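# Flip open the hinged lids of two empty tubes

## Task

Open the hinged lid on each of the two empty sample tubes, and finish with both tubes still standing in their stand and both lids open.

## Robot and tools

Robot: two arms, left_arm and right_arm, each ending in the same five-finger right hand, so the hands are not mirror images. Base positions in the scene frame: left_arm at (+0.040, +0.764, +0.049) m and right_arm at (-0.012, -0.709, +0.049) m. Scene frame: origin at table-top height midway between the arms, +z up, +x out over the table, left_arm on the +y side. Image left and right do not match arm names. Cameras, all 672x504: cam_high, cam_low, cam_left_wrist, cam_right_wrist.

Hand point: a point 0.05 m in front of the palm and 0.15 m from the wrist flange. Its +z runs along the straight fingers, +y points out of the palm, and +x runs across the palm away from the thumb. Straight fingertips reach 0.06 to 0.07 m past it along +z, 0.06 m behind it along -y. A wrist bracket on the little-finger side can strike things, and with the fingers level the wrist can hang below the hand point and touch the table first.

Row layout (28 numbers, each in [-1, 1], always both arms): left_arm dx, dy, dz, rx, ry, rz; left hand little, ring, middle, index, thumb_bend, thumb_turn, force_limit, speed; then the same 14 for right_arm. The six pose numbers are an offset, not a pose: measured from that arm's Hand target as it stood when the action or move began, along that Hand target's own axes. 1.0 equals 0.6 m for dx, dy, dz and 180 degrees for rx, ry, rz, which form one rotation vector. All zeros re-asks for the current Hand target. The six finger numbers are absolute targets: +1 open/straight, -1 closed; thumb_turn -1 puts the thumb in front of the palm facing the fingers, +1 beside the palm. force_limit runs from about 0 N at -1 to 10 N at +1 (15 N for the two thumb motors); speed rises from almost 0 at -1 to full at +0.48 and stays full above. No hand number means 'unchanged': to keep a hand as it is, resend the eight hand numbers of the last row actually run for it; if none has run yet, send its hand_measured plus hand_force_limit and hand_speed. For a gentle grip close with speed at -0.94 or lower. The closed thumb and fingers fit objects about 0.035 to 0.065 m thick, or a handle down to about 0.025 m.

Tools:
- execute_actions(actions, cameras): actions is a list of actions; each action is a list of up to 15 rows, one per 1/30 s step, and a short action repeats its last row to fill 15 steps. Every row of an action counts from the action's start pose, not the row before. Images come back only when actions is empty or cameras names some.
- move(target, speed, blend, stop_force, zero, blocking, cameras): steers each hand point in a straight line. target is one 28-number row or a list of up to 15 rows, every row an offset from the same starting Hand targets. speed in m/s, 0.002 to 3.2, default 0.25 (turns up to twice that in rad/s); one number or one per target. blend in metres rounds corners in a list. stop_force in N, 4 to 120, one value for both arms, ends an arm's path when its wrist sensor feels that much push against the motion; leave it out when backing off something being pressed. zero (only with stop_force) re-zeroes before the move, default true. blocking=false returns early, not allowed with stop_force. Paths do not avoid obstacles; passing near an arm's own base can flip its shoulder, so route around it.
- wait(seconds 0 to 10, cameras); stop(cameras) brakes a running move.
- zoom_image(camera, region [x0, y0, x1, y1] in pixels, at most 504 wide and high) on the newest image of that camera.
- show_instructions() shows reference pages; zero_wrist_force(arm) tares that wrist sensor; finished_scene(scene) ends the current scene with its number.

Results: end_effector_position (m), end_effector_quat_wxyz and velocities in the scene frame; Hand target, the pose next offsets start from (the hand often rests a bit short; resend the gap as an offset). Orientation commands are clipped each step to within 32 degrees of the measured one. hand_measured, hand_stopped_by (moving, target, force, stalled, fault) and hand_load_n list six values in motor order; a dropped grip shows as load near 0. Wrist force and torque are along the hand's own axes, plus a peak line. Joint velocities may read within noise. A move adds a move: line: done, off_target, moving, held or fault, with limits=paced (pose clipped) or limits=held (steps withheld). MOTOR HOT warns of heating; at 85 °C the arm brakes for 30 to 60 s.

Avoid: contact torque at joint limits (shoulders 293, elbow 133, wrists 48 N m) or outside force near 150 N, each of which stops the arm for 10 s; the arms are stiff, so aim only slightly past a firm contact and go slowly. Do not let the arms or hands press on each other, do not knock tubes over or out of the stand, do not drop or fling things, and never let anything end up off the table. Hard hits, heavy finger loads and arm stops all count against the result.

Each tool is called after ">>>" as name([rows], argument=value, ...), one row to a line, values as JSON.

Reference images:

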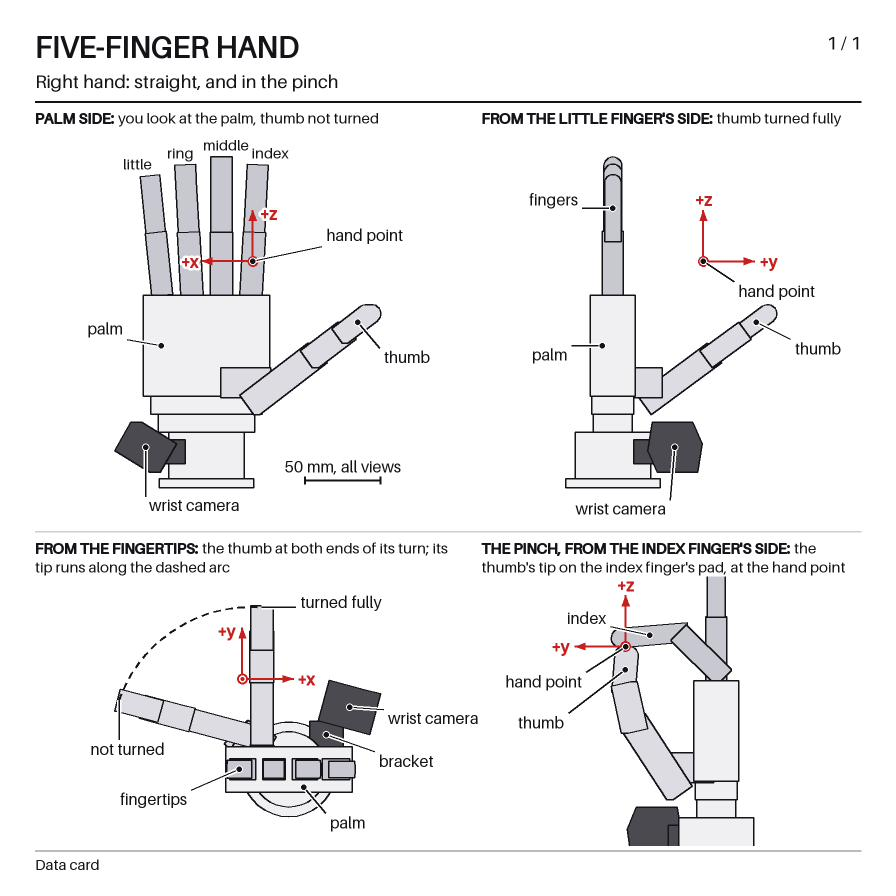

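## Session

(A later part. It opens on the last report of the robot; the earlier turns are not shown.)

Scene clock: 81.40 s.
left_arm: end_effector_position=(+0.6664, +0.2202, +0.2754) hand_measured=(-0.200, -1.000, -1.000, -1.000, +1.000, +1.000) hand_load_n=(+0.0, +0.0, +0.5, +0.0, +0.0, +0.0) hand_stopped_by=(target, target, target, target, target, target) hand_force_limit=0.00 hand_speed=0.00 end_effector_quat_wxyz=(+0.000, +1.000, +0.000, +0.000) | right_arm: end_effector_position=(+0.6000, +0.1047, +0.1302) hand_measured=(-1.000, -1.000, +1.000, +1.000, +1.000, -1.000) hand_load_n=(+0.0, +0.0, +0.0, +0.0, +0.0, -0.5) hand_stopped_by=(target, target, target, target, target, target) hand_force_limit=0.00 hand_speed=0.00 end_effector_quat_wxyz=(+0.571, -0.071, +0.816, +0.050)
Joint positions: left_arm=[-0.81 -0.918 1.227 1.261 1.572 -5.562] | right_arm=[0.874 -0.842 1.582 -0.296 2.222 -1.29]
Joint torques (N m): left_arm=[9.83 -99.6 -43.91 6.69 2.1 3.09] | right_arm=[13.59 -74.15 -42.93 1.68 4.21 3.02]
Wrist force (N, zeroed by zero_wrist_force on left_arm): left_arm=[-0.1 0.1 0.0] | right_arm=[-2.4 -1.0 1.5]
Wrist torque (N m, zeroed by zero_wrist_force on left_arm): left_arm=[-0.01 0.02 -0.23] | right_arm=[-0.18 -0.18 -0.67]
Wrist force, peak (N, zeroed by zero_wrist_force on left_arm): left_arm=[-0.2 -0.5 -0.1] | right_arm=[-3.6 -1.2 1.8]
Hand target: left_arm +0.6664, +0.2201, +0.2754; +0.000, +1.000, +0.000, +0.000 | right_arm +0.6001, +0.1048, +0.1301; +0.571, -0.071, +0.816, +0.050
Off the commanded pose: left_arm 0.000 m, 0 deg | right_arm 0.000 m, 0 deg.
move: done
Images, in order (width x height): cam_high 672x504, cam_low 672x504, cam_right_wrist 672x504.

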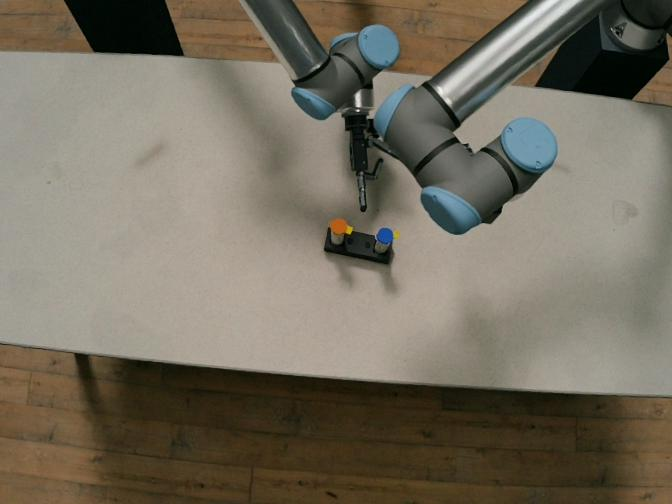

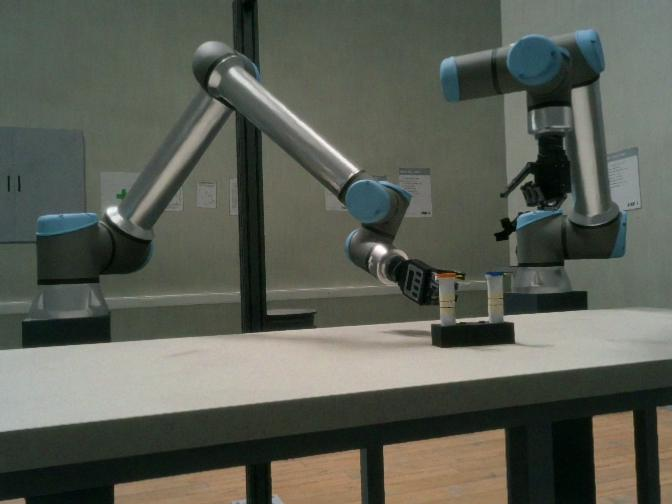

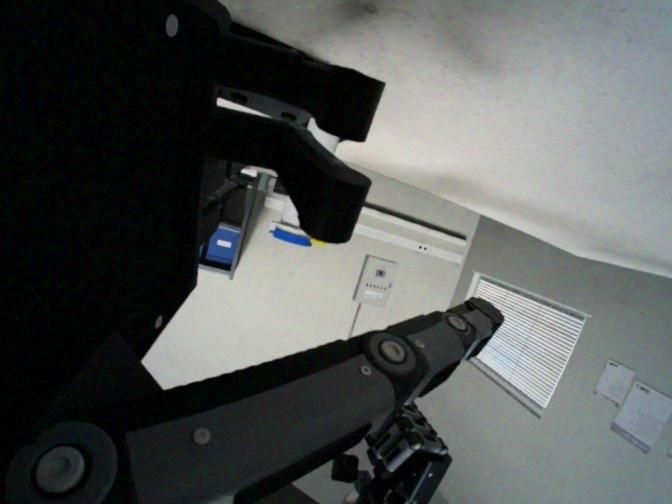

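>>> move([
  [0,0,0,0,0,0,-0.2,-1,-1,-1,1,1,0,0,-0.0142,0,0.1367,0,0,0,-1,-1,1,1,1,-1,0,0],
], speed=0.1, cameras=["cam_high","cam_low","cam_right_wrist"])

>>> zoom_image(camera="cam_high", region=[310, 160, 450, 280])

>>> zoom_image(camera="cam_low", region=[420, 240, 540, 360])

>>> zoom_image(camera="cam_right_wrist", region=[190, 0, 490, 300])

Scene clock: 84.30 s.
left_arm: end_effector_position=(+0.6664, +0.2202, +0.2754) hand_measured=(-0.200, -1.000, -1.000, -1.000, +1.000, +1.000) hand_load_n=(+0.0, +0.0, +0.5, +0.0, +0.0, +0.0) hand_stopped_by=(target, target, target, target, target, target) hand_force_limit=0.00 hand_speed=0.00 end_effector_quat_wxyz=(+0.000, +1.000, +0.000, +0.000) | right_arm: end_effector_position=(+0.6787, +0.1187, +0.1100) hand_measured=(-1.000, -1.000, +1.000, +1.000, +1.000, -1.000) hand_load_n=(+0.0, +0.0, +0.0, +0.0, +0.0, +0.0) hand_stopped_by=(target, target, target, target, target, target) hand_force_limit=0.00 hand_speed=0.00 end_effector_quat_wxyz=(+0.571, -0.071, +0.816, +0.050)
Joint positions: left_arm=[-0.81 -0.918 1.227 1.261 1.572 -5.562] | right_arm=[0.812 -0.76 1.464 -0.278 2.166 -1.322]
Joint torques (N m): left_arm=[9.3 -100.78 -43.86 6.76 2.2 2.96] | right_arm=[-8.53 -78.35 -41.26 1.83 -2.65 -3.14]
Wrist force (N, zeroed by zero_wrist_force on left_arm): left_arm=[0.1 0.1 -0.1] | right_arm=[-2.9 -0.9 1.3]
Wrist torque (N m, zeroed by zero_wrist_force on left_arm): left_arm=[0.00 0.00 -0.22] | right_arm=[-0.12 -0.08 -0.33]
Wrist force, peak (N, zeroed by zero_wrist_force on left_arm): left_arm=[0.0 -0.1 -0.5] | right_arm=[-3.2 -1.0 1.7]
Hand target: left_arm +0.6664, +0.2201, +0.2754; +0.000, +1.000, +0.000, +0.000 | right_arm +0.6789, +0.1187, +0.1100; +0.571, -0.071, +0.816, +0.050
Off the commanded pose: left_arm 0.000 m, 0 deg | right_arm 0.000 m, 0 deg.
move: done
Images, in order (width x height): cam_high 672x504, cam_low 672x504, cam_right_wrist 672x504.

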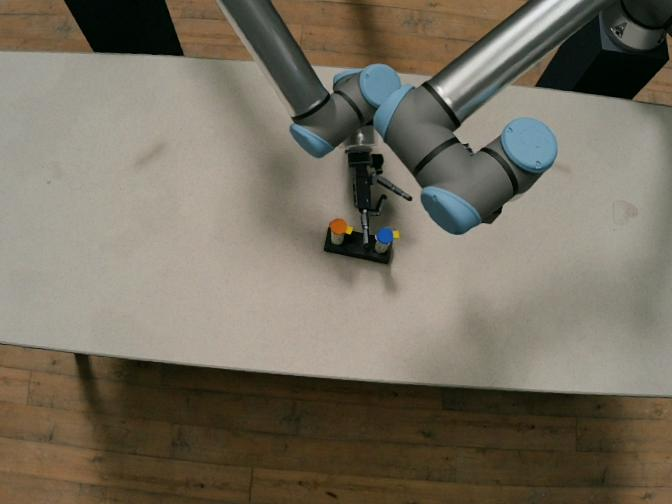

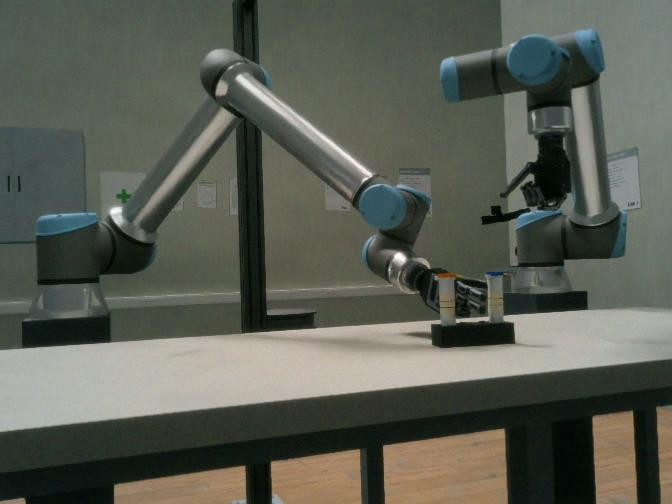

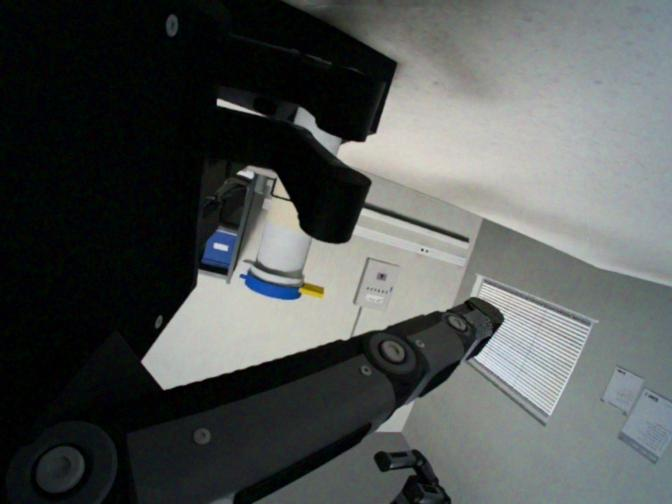

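Scaled by 3.600 from the camera's 672x504 image, which has a finer 960x720 frame.

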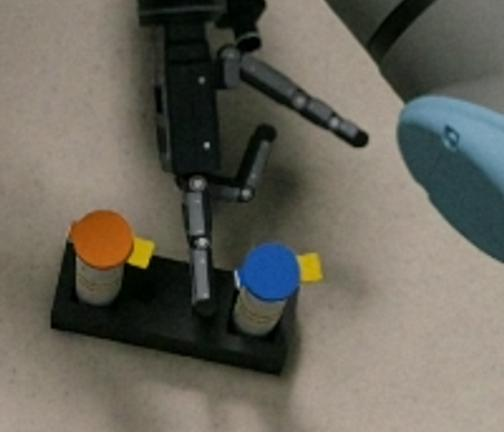

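Scaled by 4.200 from the camera's 672x504 image, which has a finer 960x720 frame.

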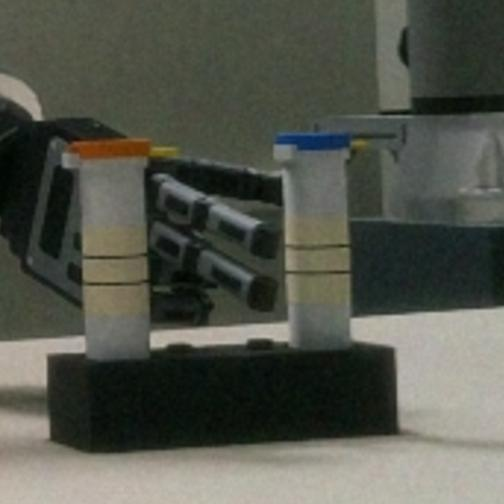

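Scaled by 1.680 from the camera's 672x504 image, which has a finer 960x720 frame.

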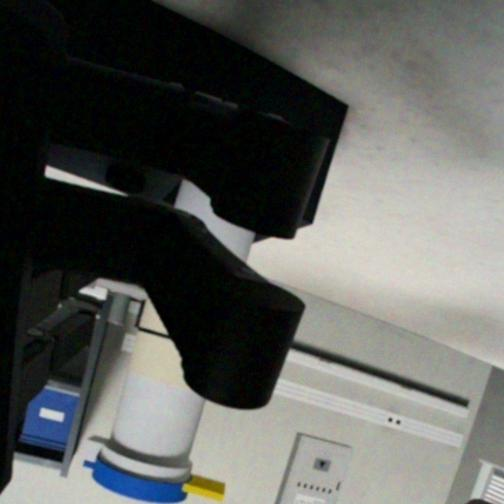

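>>> move([
  [0,0,0,0,0,0,-0.2,-1,-1,-1,1,1,0,0,-0.0227,-0.01,0.0769,0,0,0,-1,-1,1,1,1,-1,0,0],
], speed=0.05, stop_force=6, cameras=["cam_high","cam_low","cam_right_wrist"])

>>> zoom_image(camera="cam_high", region=[310, 160, 450, 280])

>>> zoom_image(camera="cam_low", region=[420, 240, 540, 360])

>>> zoom_image(camera="cam_right_wrist", region=[190, 0, 490, 300])

Scene clock: 88.60 s.
left_arm: end_effector_position=(+0.6664, +0.2202, +0.2754) hand_measured=(-0.200, -1.000, -1.000, -1.000, +1.000, +1.000) hand_load_n=(+0.0, +0.0, +0.5, +0.0, -0.5, +0.0) hand_stopped_by=(target, target, target, target, target, target) hand_force_limit=0.00 hand_speed=0.00 end_effector_quat_wxyz=(+0.000, +1.000, +0.000, +0.000) | right_arm: end_effector_position=(+0.7261, +0.1210, +0.1071) hand_measured=(-1.000, -1.000, +1.000, +1.000, +1.000, -1.000) hand_load_n=(-2.5, +0.0, +0.0, +0.0, +0.0, -0.5) hand_stopped_by=(target, target, target, target, target, target) hand_force_limit=0.00 hand_speed=0.00 end_effector_quat_wxyz=(+0.571, -0.071, +0.816, +0.050)
Joint positions: left_arm=[-0.81 -0.918 1.227 1.261 1.572 -5.562] | right_arm=[0.774 -0.722 1.394 -0.256 2.131 -1.34]
Joint torques (N m): left_arm=[8.63 -100.03 -43.97 6.67 2.22 2.96] | right_arm=[13.61 -111.46 -26.78 -1.09 4.39 1.42]
Wrist force (N, zeroed by zero_wrist_force on left_arm): left_arm=[-0.1 -0.1 -0.2] | right_arm=[-4.6 1.0 -6.7]
Wrist torque (N m, zeroed by zero_wrist_force on left_arm): left_arm=[-0.02 0.03 -0.24] | right_arm=[0.06 0.40 -0.19]
Wrist force, peak (N, zeroed by zero_wrist_force on left_arm): left_arm=[-0.5 0.0 -0.1] | right_arm=[-5.5 1.1 -8.8]
Hand target: left_arm +0.6664, +0.2201, +0.2754; +0.000, +1.000, +0.000, +0.000 | right_arm +0.7261, +0.1210, +0.1071; +0.571, -0.071, +0.816, +0.050 (not the last commanded pose)
Off the commanded pose: left_arm 0.000 m, 0 deg | right_arm 0.001 m, 0 deg.
move: contact (right_arm)
Images, in order (width x height): cam_high 672x504, cam_low 672x504, cam_right_wrist 672x504.

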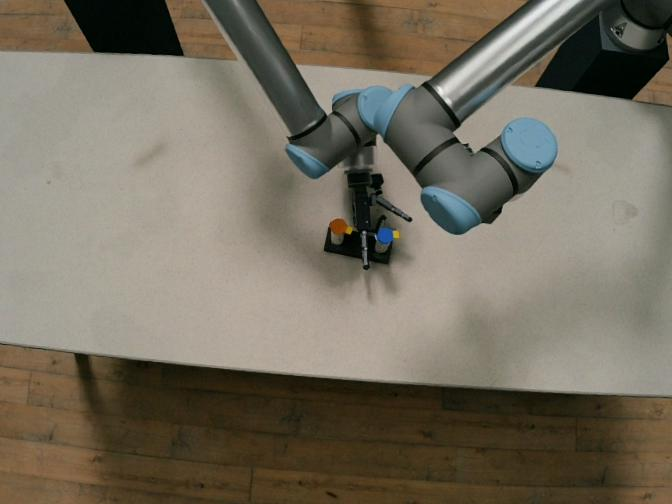

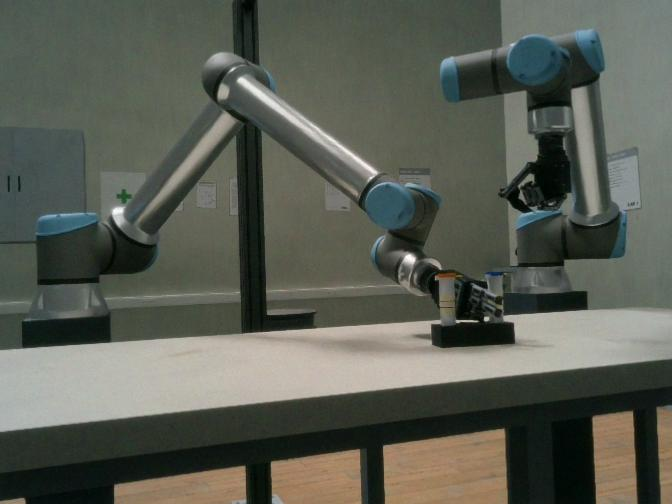

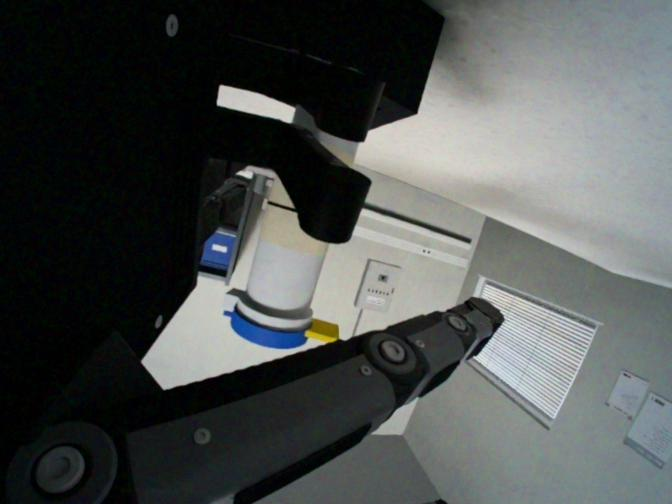

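Scaled by 3.600 from the camera's 672x504 image, which has a finer 960x720 frame.

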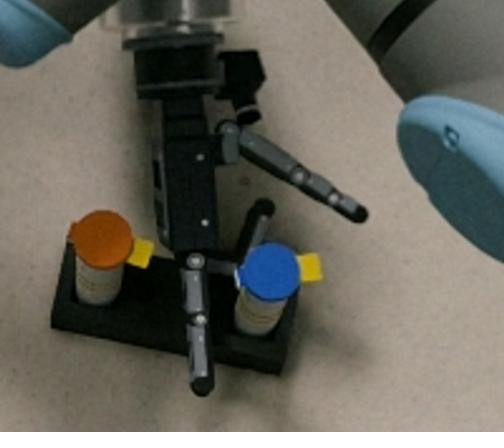

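Scaled by 4.200 from the camera's 672x504 image, which has a finer 960x720 frame.

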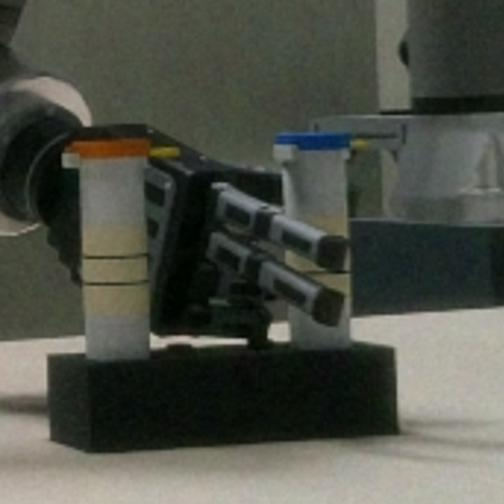

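Scaled by 1.680 from the camera's 672x504 image, which has a finer 960x720 frame.

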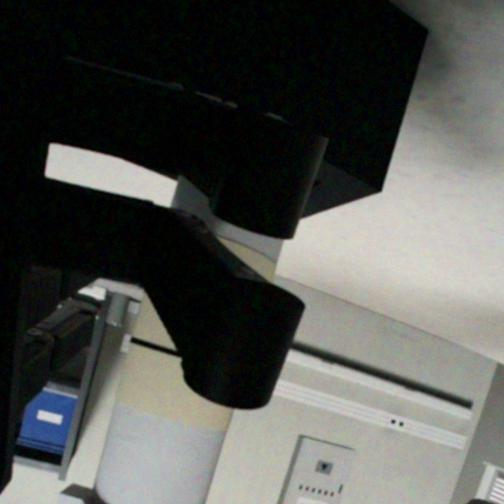

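>>> move([
  [0,0,0,0,0,0,-0.2,-1,-1,-1,1,1,0,0,0.0005,0,-0.0159,0,0,0,-1,-1,1,1,1,-1,0,0],
], speed=0.05, cameras=["cam_high","cam_low","cam_right_wrist"])

>>> zoom_image(camera="cam_high", region=[310, 160, 450, 280])

>>> zoom_image(camera="cam_low", region=[420, 240, 540, 360])

Scene clock: 90.07 s.
left_arm: end_effector_position=(+0.6664, +0.2202, +0.2754) hand_measured=(-0.200, -1.000, -1.000, -1.000, +1.000, +1.000) hand_load_n=(+0.0, +0.0, +0.5, +0.0, -0.5, +0.0) hand_stopped_by=(target, target, target, target, target, target) hand_force_limit=0.00 hand_speed=0.00 end_effector_quat_wxyz=(+0.000, +1.000, +0.000, +0.000) | right_arm: end_effector_position=(+0.7173, +0.1195, +0.1100) hand_measured=(-1.000, -1.000, +1.000, +1.000, +1.000, -1.000) hand_load_n=(+0.0, +0.0, +0.0, +0.0, +0.0, +0.0) hand_stopped_by=(target, target, target, target, target, target) hand_force_limit=0.00 hand_speed=0.00 end_effector_quat_wxyz=(+0.571, -0.071, +0.816, +0.050)
Joint positions: left_arm=[-0.81 -0.918 1.227 1.261 1.572 -5.562] | right_arm=[0.78 -0.733 1.41 -0.259 2.136 -1.337]
Joint torques (N m): left_arm=[9.25 -100.59 -44.38 6.66 2.17 2.88] | right_arm=[18.24 -113.54 -26.18 -2.18 3.4 2.4]
Wrist force (N, zeroed by zero_wrist_force on left_arm): left_arm=[-0.1 0.0 0.0] | right_arm=[-2.3 -1.2 0.9]
Wrist torque (N m, zeroed by zero_wrist_force on left_arm): left_arm=[-0.03 0.03 -0.24] | right_arm=[-0.17 -0.14 -0.64]
Wrist force, peak (N, zeroed by zero_wrist_force on left_arm): left_arm=[-0.4 0.1 0.0] | right_arm=[-4.5 1.1 -7.1]
Hand target: left_arm +0.6664, +0.2201, +0.2754; +0.000, +1.000, +0.000, +0.000 | right_arm +0.7172, +0.1195, +0.1101; +0.571, -0.071, +0.816, +0.050
Off the commanded pose: left_arm 0.000 m, 0 deg | right_arm 0.000 m, 0 deg.
move: done
Images, in order (width x height): cam_high 672x504, cam_low 672x504, cam_right_wrist 672x504.

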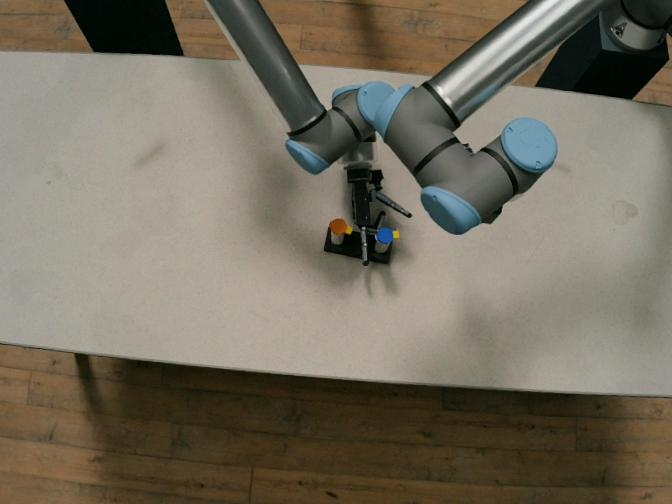

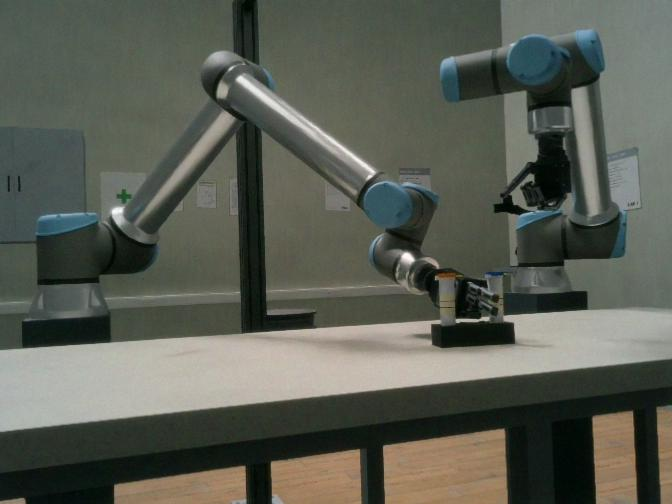

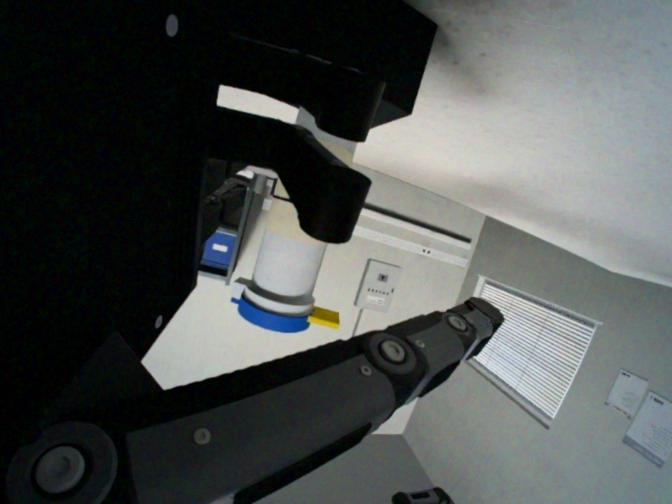

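Scaled by 3.600 from the camera's 672x504 image, which has a finer 960x720 frame.

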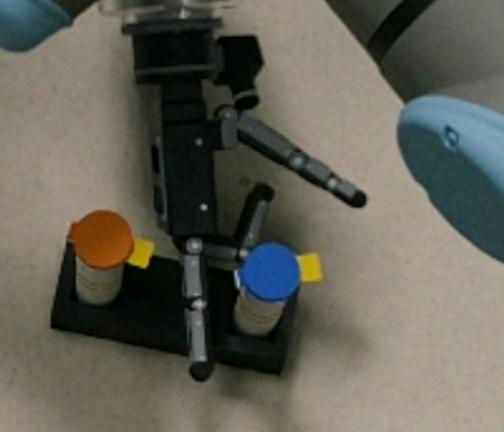

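Scaled by 4.200 from the camera's 672x504 image, which has a finer 960x720 frame.

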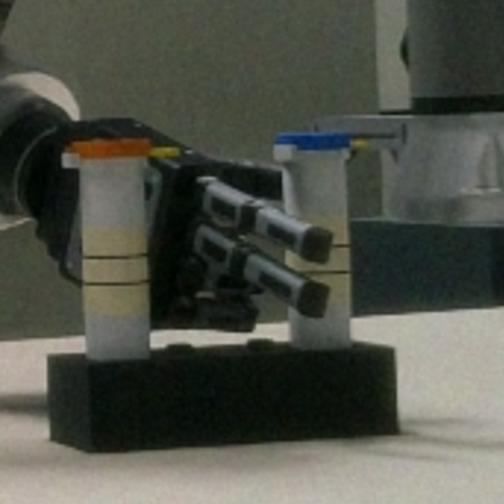

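>>> move([
  [0,0,0,0,0,0,-0.2,-1,-1,-1,1,1,0,0,0,0,0,0,0,0,-1,-1,0.45,0.45,0.35,-1,-0.6,-0.6],
], cameras=["cam_high","cam_low","cam_right_wrist"])

>>> zoom_image(camera="cam_high", region=[340, 200, 420, 280])

>>> zoom_image(camera="cam_low", region=[440, 250, 540, 350])

Scene clock: 92.57 s.
left_arm: end_effector_position=(+0.6664, +0.2202, +0.2754) hand_measured=(-0.200, -1.000, -1.000, -1.000, +1.000, +1.000) hand_load_n=(+0.0, +0.0, +0.5, +0.0, -0.5, +0.0) hand_stopped_by=(target, target, target, target, target, target) hand_force_limit=0.00 hand_speed=0.00 end_effector_quat_wxyz=(+0.000, +1.000, +0.000, +0.000) | right_arm: end_effector_position=(+0.7172, +0.1195, +0.1101) hand_measured=(-1.000, -1.000, +0.450, +0.450, +0.350, -1.000) hand_load_n=(+0.0, +0.0, +0.0, +0.0, -0.5, +0.0) hand_stopped_by=(target, target, target, target, target, target) hand_force_limit=-0.60 hand_speed=-0.60 end_effector_quat_wxyz=(+0.571, -0.071, +0.816, +0.050)
Joint positions: left_arm=[-0.81 -0.918 1.227 1.261 1.572 -5.562] | right_arm=[0.78 -0.733 1.41 -0.259 2.136 -1.337]
Joint torques (N m): left_arm=[9.57 -98.38 -44.22 6.55 2.05 2.66] | right_arm=[15.33 -110.09 -27.67 -1.43 2.19 2.05]
Wrist force (N, zeroed by zero_wrist_force on left_arm): left_arm=[-0.3 -0.4 0.0] | right_arm=[-2.4 -1.1 0.9]
Wrist torque (N m, zeroed by zero_wrist_force on left_arm): left_arm=[-0.08 0.04 -0.26] | right_arm=[-0.16 -0.12 -0.64]
Wrist force, peak (N, zeroed by zero_wrist_force on left_arm): left_arm=[-0.3 -0.4 0.0] | right_arm=[-2.7 -1.7 0.9]
Hand target: left_arm +0.6664, +0.2201, +0.2754; +0.000, +1.000, +0.000, +0.000 | right_arm +0.7172, +0.1195, +0.1101; +0.571, -0.071, +0.816, +0.050
Off the commanded pose: left_arm 0.000 m, 0 deg | right_arm 0.000 m, 0 deg.
move: done
Images, in order (width x height): cam_high 672x504, cam_low 672x504, cam_right_wrist 672x504.

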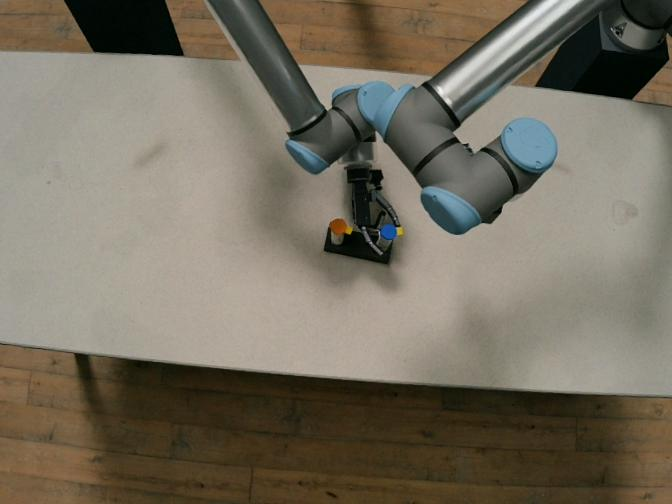

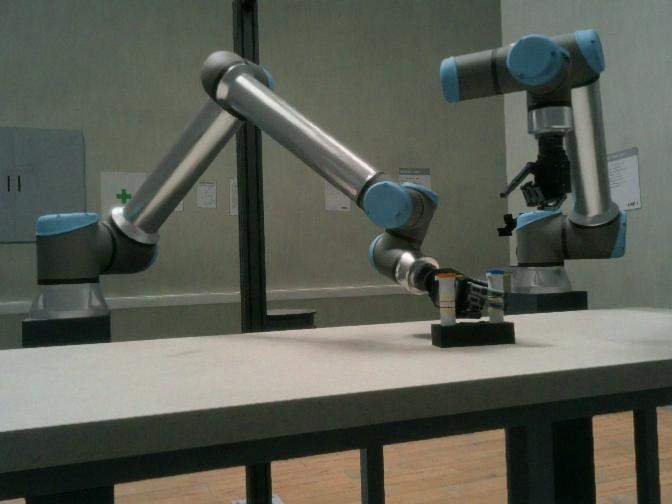

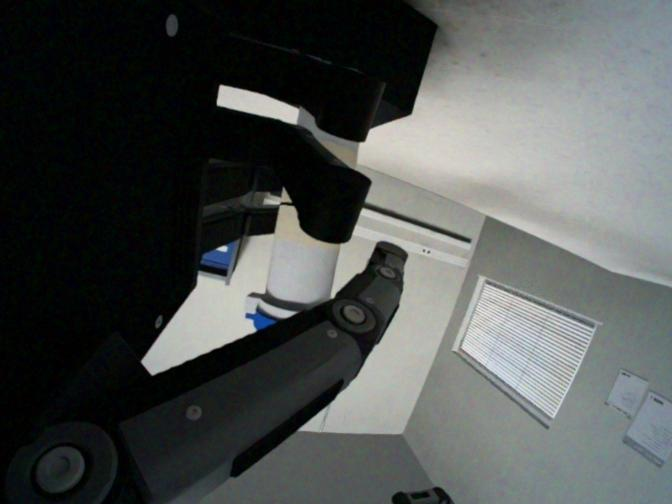

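Scaled by 6.300 from the camera's 672x504 image, which has a finer 960x720 frame.

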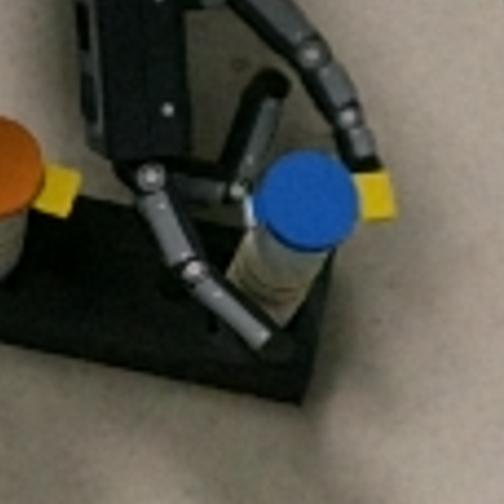

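Scaled by 5.040 from the camera's 672x504 image, which has a finer 960x720 frame.

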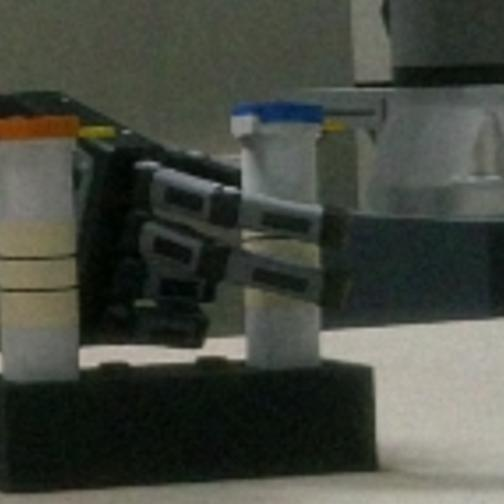

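>>> move([
  [0,0,0,0,0,0,-0.2,-1,-1,-1,1,1,0,0,0,0,0,0,0,0,-1,-1,0.45,0.45,-0.2,-1,-0.6,-0.88],
], cameras=["cam_high","cam_low","cam_right_wrist"])

>>> zoom_image(camera="cam_high", region=[340, 200, 420, 280])

>>> zoom_image(camera="cam_low", region=[440, 250, 540, 350])

Scene clock: 95.87 s.
left_arm: end_effector_position=(+0.6664, +0.2202, +0.2754) hand_measured=(-0.200, -1.000, -1.000, -1.000, +1.000, +1.000) hand_load_n=(+0.0, +0.0, +0.0, +0.0, +0.0, +0.0) hand_stopped_by=(target, target, target, target, target, target) hand_force_limit=0.00 hand_speed=0.00 end_effector_quat_wxyz=(+0.000, +1.000, +0.000, +0.000) | right_arm: end_effector_position=(+0.7172, +0.1195, +0.1101) hand_measured=(-1.000, -1.000, +0.450, +0.450, -0.062, -1.000) hand_load_n=(+0.0, +0.0, +5.5, +0.0, +3.0, +0.5) hand_stopped_by=(target, target, target, target, force, target) hand_force_limit=-0.60 hand_speed=-0.88 end_effector_quat_wxyz=(+0.571, -0.071, +0.816, +0.050)
Joint positions: left_arm=[-0.81 -0.918 1.227 1.261 1.572 -5.562] | right_arm=[0.78 -0.733 1.41 -0.259 2.136 -1.337]
Joint torques (N m): left_arm=[9.32 -98.83 -44.34 6.51 2.14 2.79] | right_arm=[11.71 -103.26 -30.79 0.29 -2.05 2.35]
Wrist force (N, zeroed by zero_wrist_force on left_arm): left_arm=[-0.1 0.1 0.1] | right_arm=[-2.4 -2.7 2.0]
Wrist torque (N m, zeroed by zero_wrist_force on left_arm): left_arm=[-0.02 0.02 -0.24] | right_arm=[-0.13 -0.22 -0.72]
Wrist force, peak (N, zeroed by zero_wrist_force on left_arm): left_arm=[-0.4 -0.1 0.2] | right_arm=[-2.7 -2.7 2.6]
Hand target: left_arm +0.6664, +0.2201, +0.2754; +0.000, +1.000, +0.000, +0.000 | right_arm +0.7172, +0.1195, +0.1101; +0.571, -0.071, +0.816, +0.050
Off the commanded pose: left_arm 0.000 m, 0 deg | right_arm 0.000 m, 0 deg.
move: done
Images, in order (width x height): cam_high 672x504, cam_low 672x504, cam_right_wrist 672x504.

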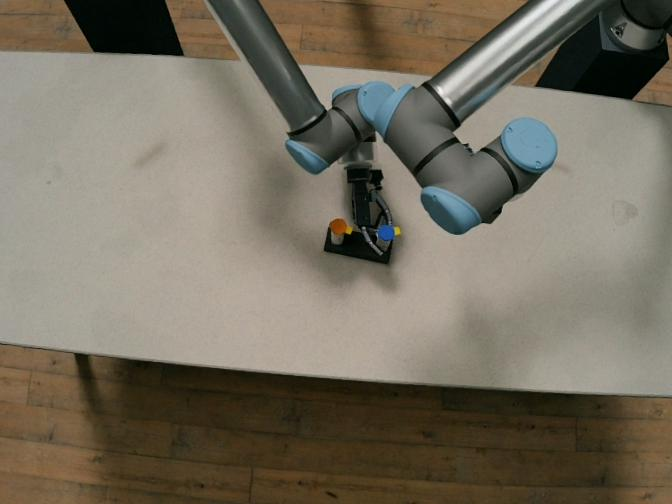

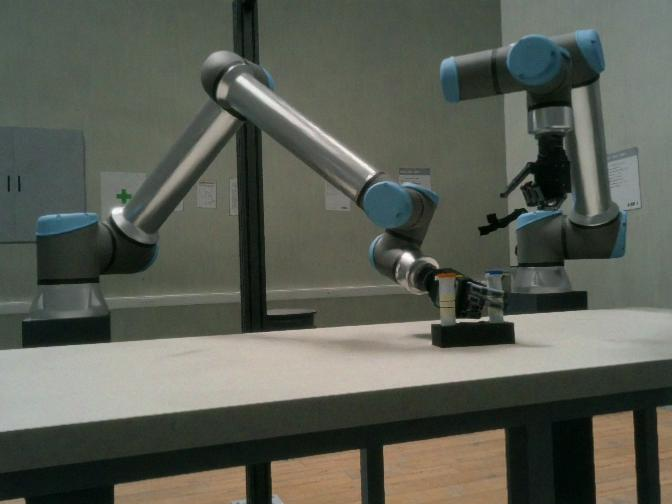

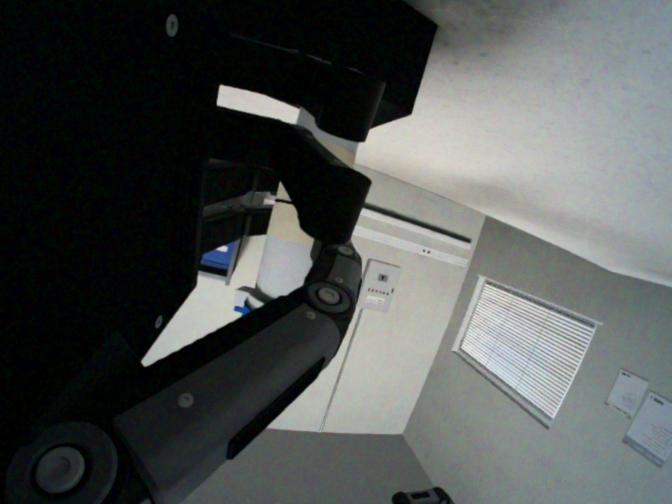

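Scaled by 6.300 from the camera's 672x504 image, which has a finer 960x720 frame.

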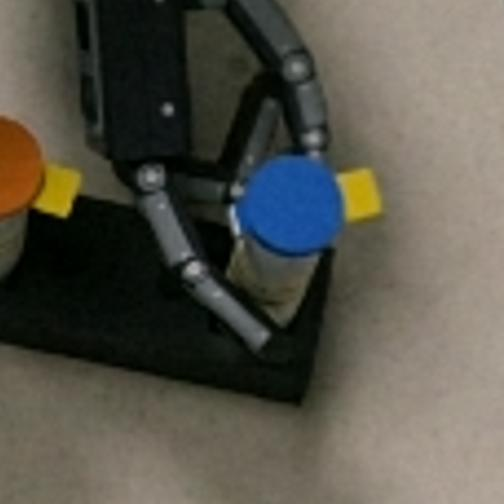

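Scaled by 5.040 from the camera's 672x504 image, which has a finer 960x720 frame.

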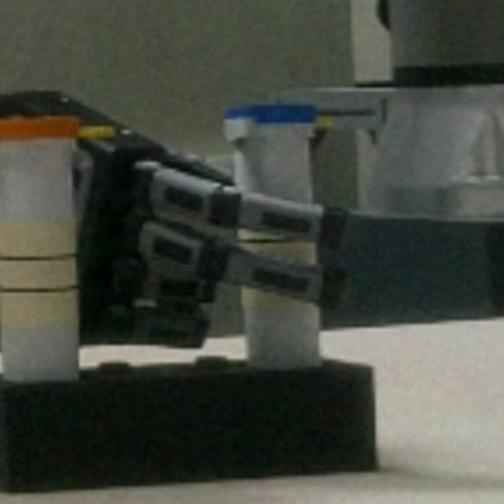

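>>> move([
  [0,0,0,0,0,0,-0.2,-1,-1,-1,1,1,0,0,0,0,0,0,0,0,-1,-1,0.45,0.1,-0.2,-1,-0.5,-0.9],
])

>>> move([
  [0,0,0,0,0,0,-0.2,-1,-1,-1,1,1,0,0,0,0,0,0,0,0,-1,-1,0.45,0.1,-0.3,-1,-0.4,-0.9],
], cameras=["cam_high","cam_low","cam_right_wrist"])

>>> zoom_image(camera="cam_high", region=[340, 200, 420, 280])

>>> zoom_image(camera="cam_low", region=[440, 250, 540, 350])

Scene clock: 97.60 s.
left_arm: end_effector_position=(+0.6664, +0.2202, +0.2754) hand_measured=(-0.200, -1.000, -1.000, -1.000, +1.000, +1.000) hand_load_n=(+0.0, +0.0, +0.0, +0.0, +0.0, +0.5) hand_stopped_by=(target, target, target, target, target, target) hand_force_limit=0.00 hand_speed=0.00 end_effector_quat_wxyz=(+0.000, +1.000, +0.000, +0.000) | right_arm: end_effector_position=(+0.7172, +0.1195, +0.1101) hand_measured=(-1.000, -1.000, +0.450, +0.294, -0.060, -1.000) hand_load_n=(+0.0, +0.0, +3.0, +4.0, +5.0, -0.5) hand_stopped_by=(target, target, target, force, force, target) hand_force_limit=-0.50 hand_speed=-0.90 end_effector_quat_wxyz=(+0.571, -0.071, +0.816, +0.050)
Joint positions: left_arm=[-0.81 -0.918 1.227 1.261 1.572 -5.562] | right_arm=[0.78 -0.733 1.41 -0.259 2.136 -1.337]
Joint torques (N m): left_arm=[8.73 -99.94 -44.29 6.46 2.03 2.78] | right_arm=[12.04 -100.03 -31.92 0.43 -2.57 2.07]
Wrist force (N, zeroed by zero_wrist_force on left_arm): left_arm=[-0.2 0.1 0.4] | right_arm=[-3.8 -2.3 1.7]
Wrist torque (N m, zeroed by zero_wrist_force on left_arm): left_arm=[-0.03 0.03 -0.24] | right_arm=[-0.11 -0.15 -0.76]
Wrist force, peak (N, zeroed by zero_wrist_force on left_arm): left_arm=[0.3 0.4 0.3] | right_arm=[-3.8 -2.3 1.7]
Hand target: left_arm +0.6664, +0.2201, +0.2754; +0.000, +1.000, +0.000, +0.000 | right_arm +0.7172, +0.1195, +0.1101; +0.571, -0.071, +0.816, +0.050
Off the commanded pose: left_arm 0.000 m, 0 deg | right_arm 0.000 m, 0 deg.
move: done

Scene clock: 98.10 s.
left_arm: end_effector_position=(+0.6664, +0.2202, +0.2754) hand_measured=(-0.200, -1.000, -1.000, -1.000, +1.000, +1.000) hand_load_n=(+0.0, +0.0, +0.0, +0.0, +0.0, +0.0) hand_stopped_by=(target, target, target, target, target, target) hand_force_limit=0.00 hand_speed=0.00 end_effector_quat_wxyz=(+0.000, +1.000, +0.000, +0.000) | right_arm: end_effector_position=(+0.7172, +0.1195, +0.1101) hand_measured=(-1.000, -1.000, +0.450, +0.294, -0.060, -1.000) hand_load_n=(+0.0, +0.0, +3.5, +4.0, +4.5, +0.0) hand_stopped_by=(target, target, target, force, force, target) hand_force_limit=-0.40 hand_speed=-0.90 end_effector_quat_wxyz=(+0.571, -0.071, +0.816, +0.050)
Joint positions: left_arm=[-0.81 -0.918 1.227 1.261 1.572 -5.562] | right_arm=[0.78 -0.733 1.41 -0.259 2.136 -1.337]
Joint torques (N m): left_arm=[9.41 -98.93 -44.38 6.5 1.91 2.72] | right_arm=[12.96 -98.68 -31.17 -0.07 -2.21 2.13]
Wrist force (N, zeroed by zero_wrist_force on left_arm): left_arm=[0.0 0.1 0.0] | right_arm=[-3.4 -2.5 1.9]
Wrist torque (N m, zeroed by zero_wrist_force on left_arm): left_arm=[0.00 0.02 -0.23] | right_arm=[-0.15 -0.21 -0.74]
Wrist force, peak (N, zeroed by zero_wrist_force on left_arm): left_arm=[0.4 -0.3 -0.1] | right_arm=[-3.6 -2.9 1.9]
Hand target: left_arm +0.6664, +0.2201, +0.2754; +0.000, +1.000, +0.000, +0.000 | right_arm +0.7172, +0.1195, +0.1101; +0.571, -0.071, +0.816, +0.050
Off the commanded pose: left_arm 0.000 m, 0 deg | right_arm 0.000 m, 0 deg.
move: done
Images, in order (width x height): cam_high 672x504, cam_low 672x504, cam_right_wrist 672x504.

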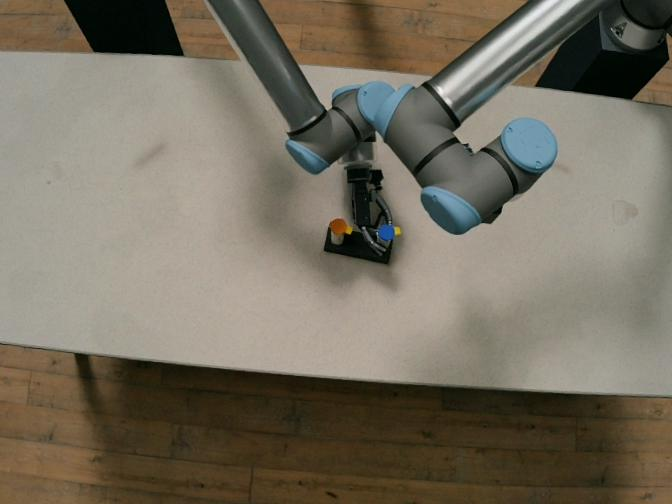

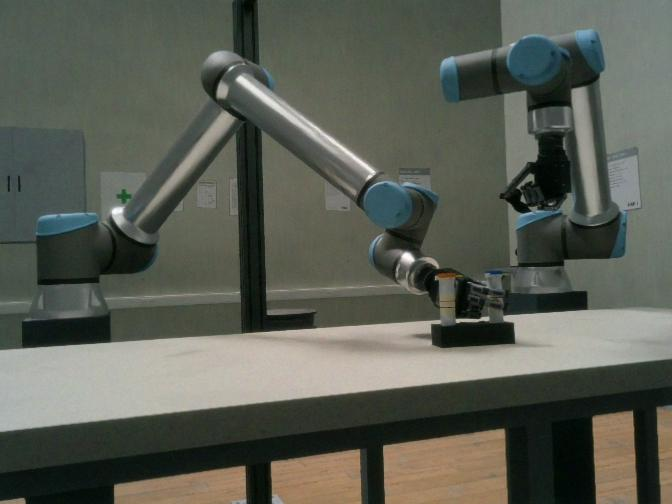

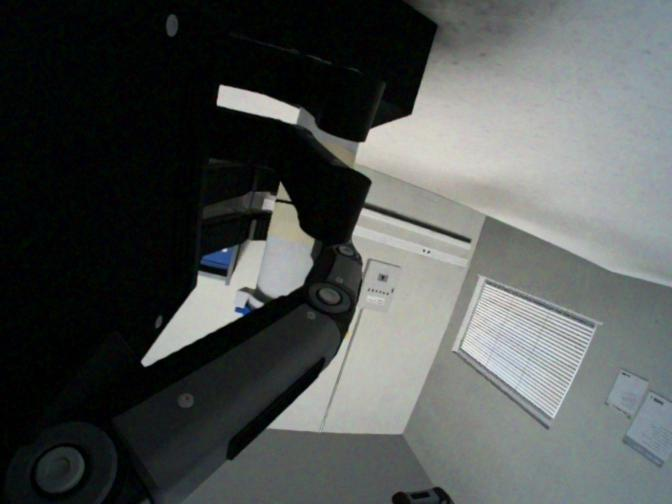

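Scaled by 6.300 from the camera's 672x504 image, which has a finer 960x720 frame.

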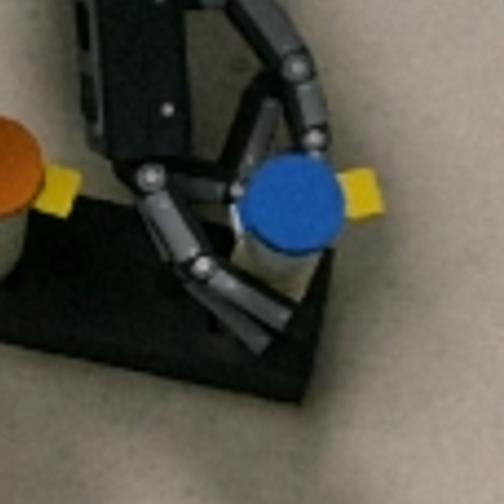

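Scaled by 5.040 from the camera's 672x504 image, which has a finer 960x720 frame.

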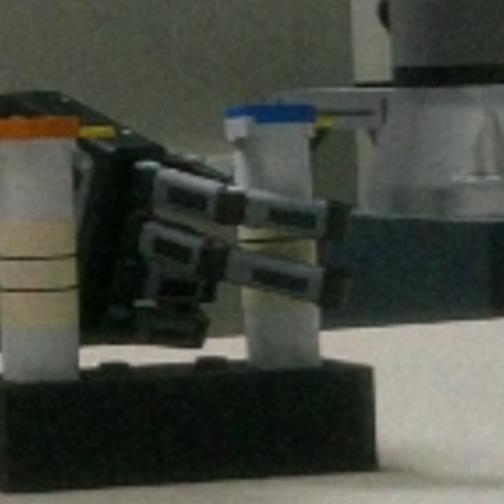

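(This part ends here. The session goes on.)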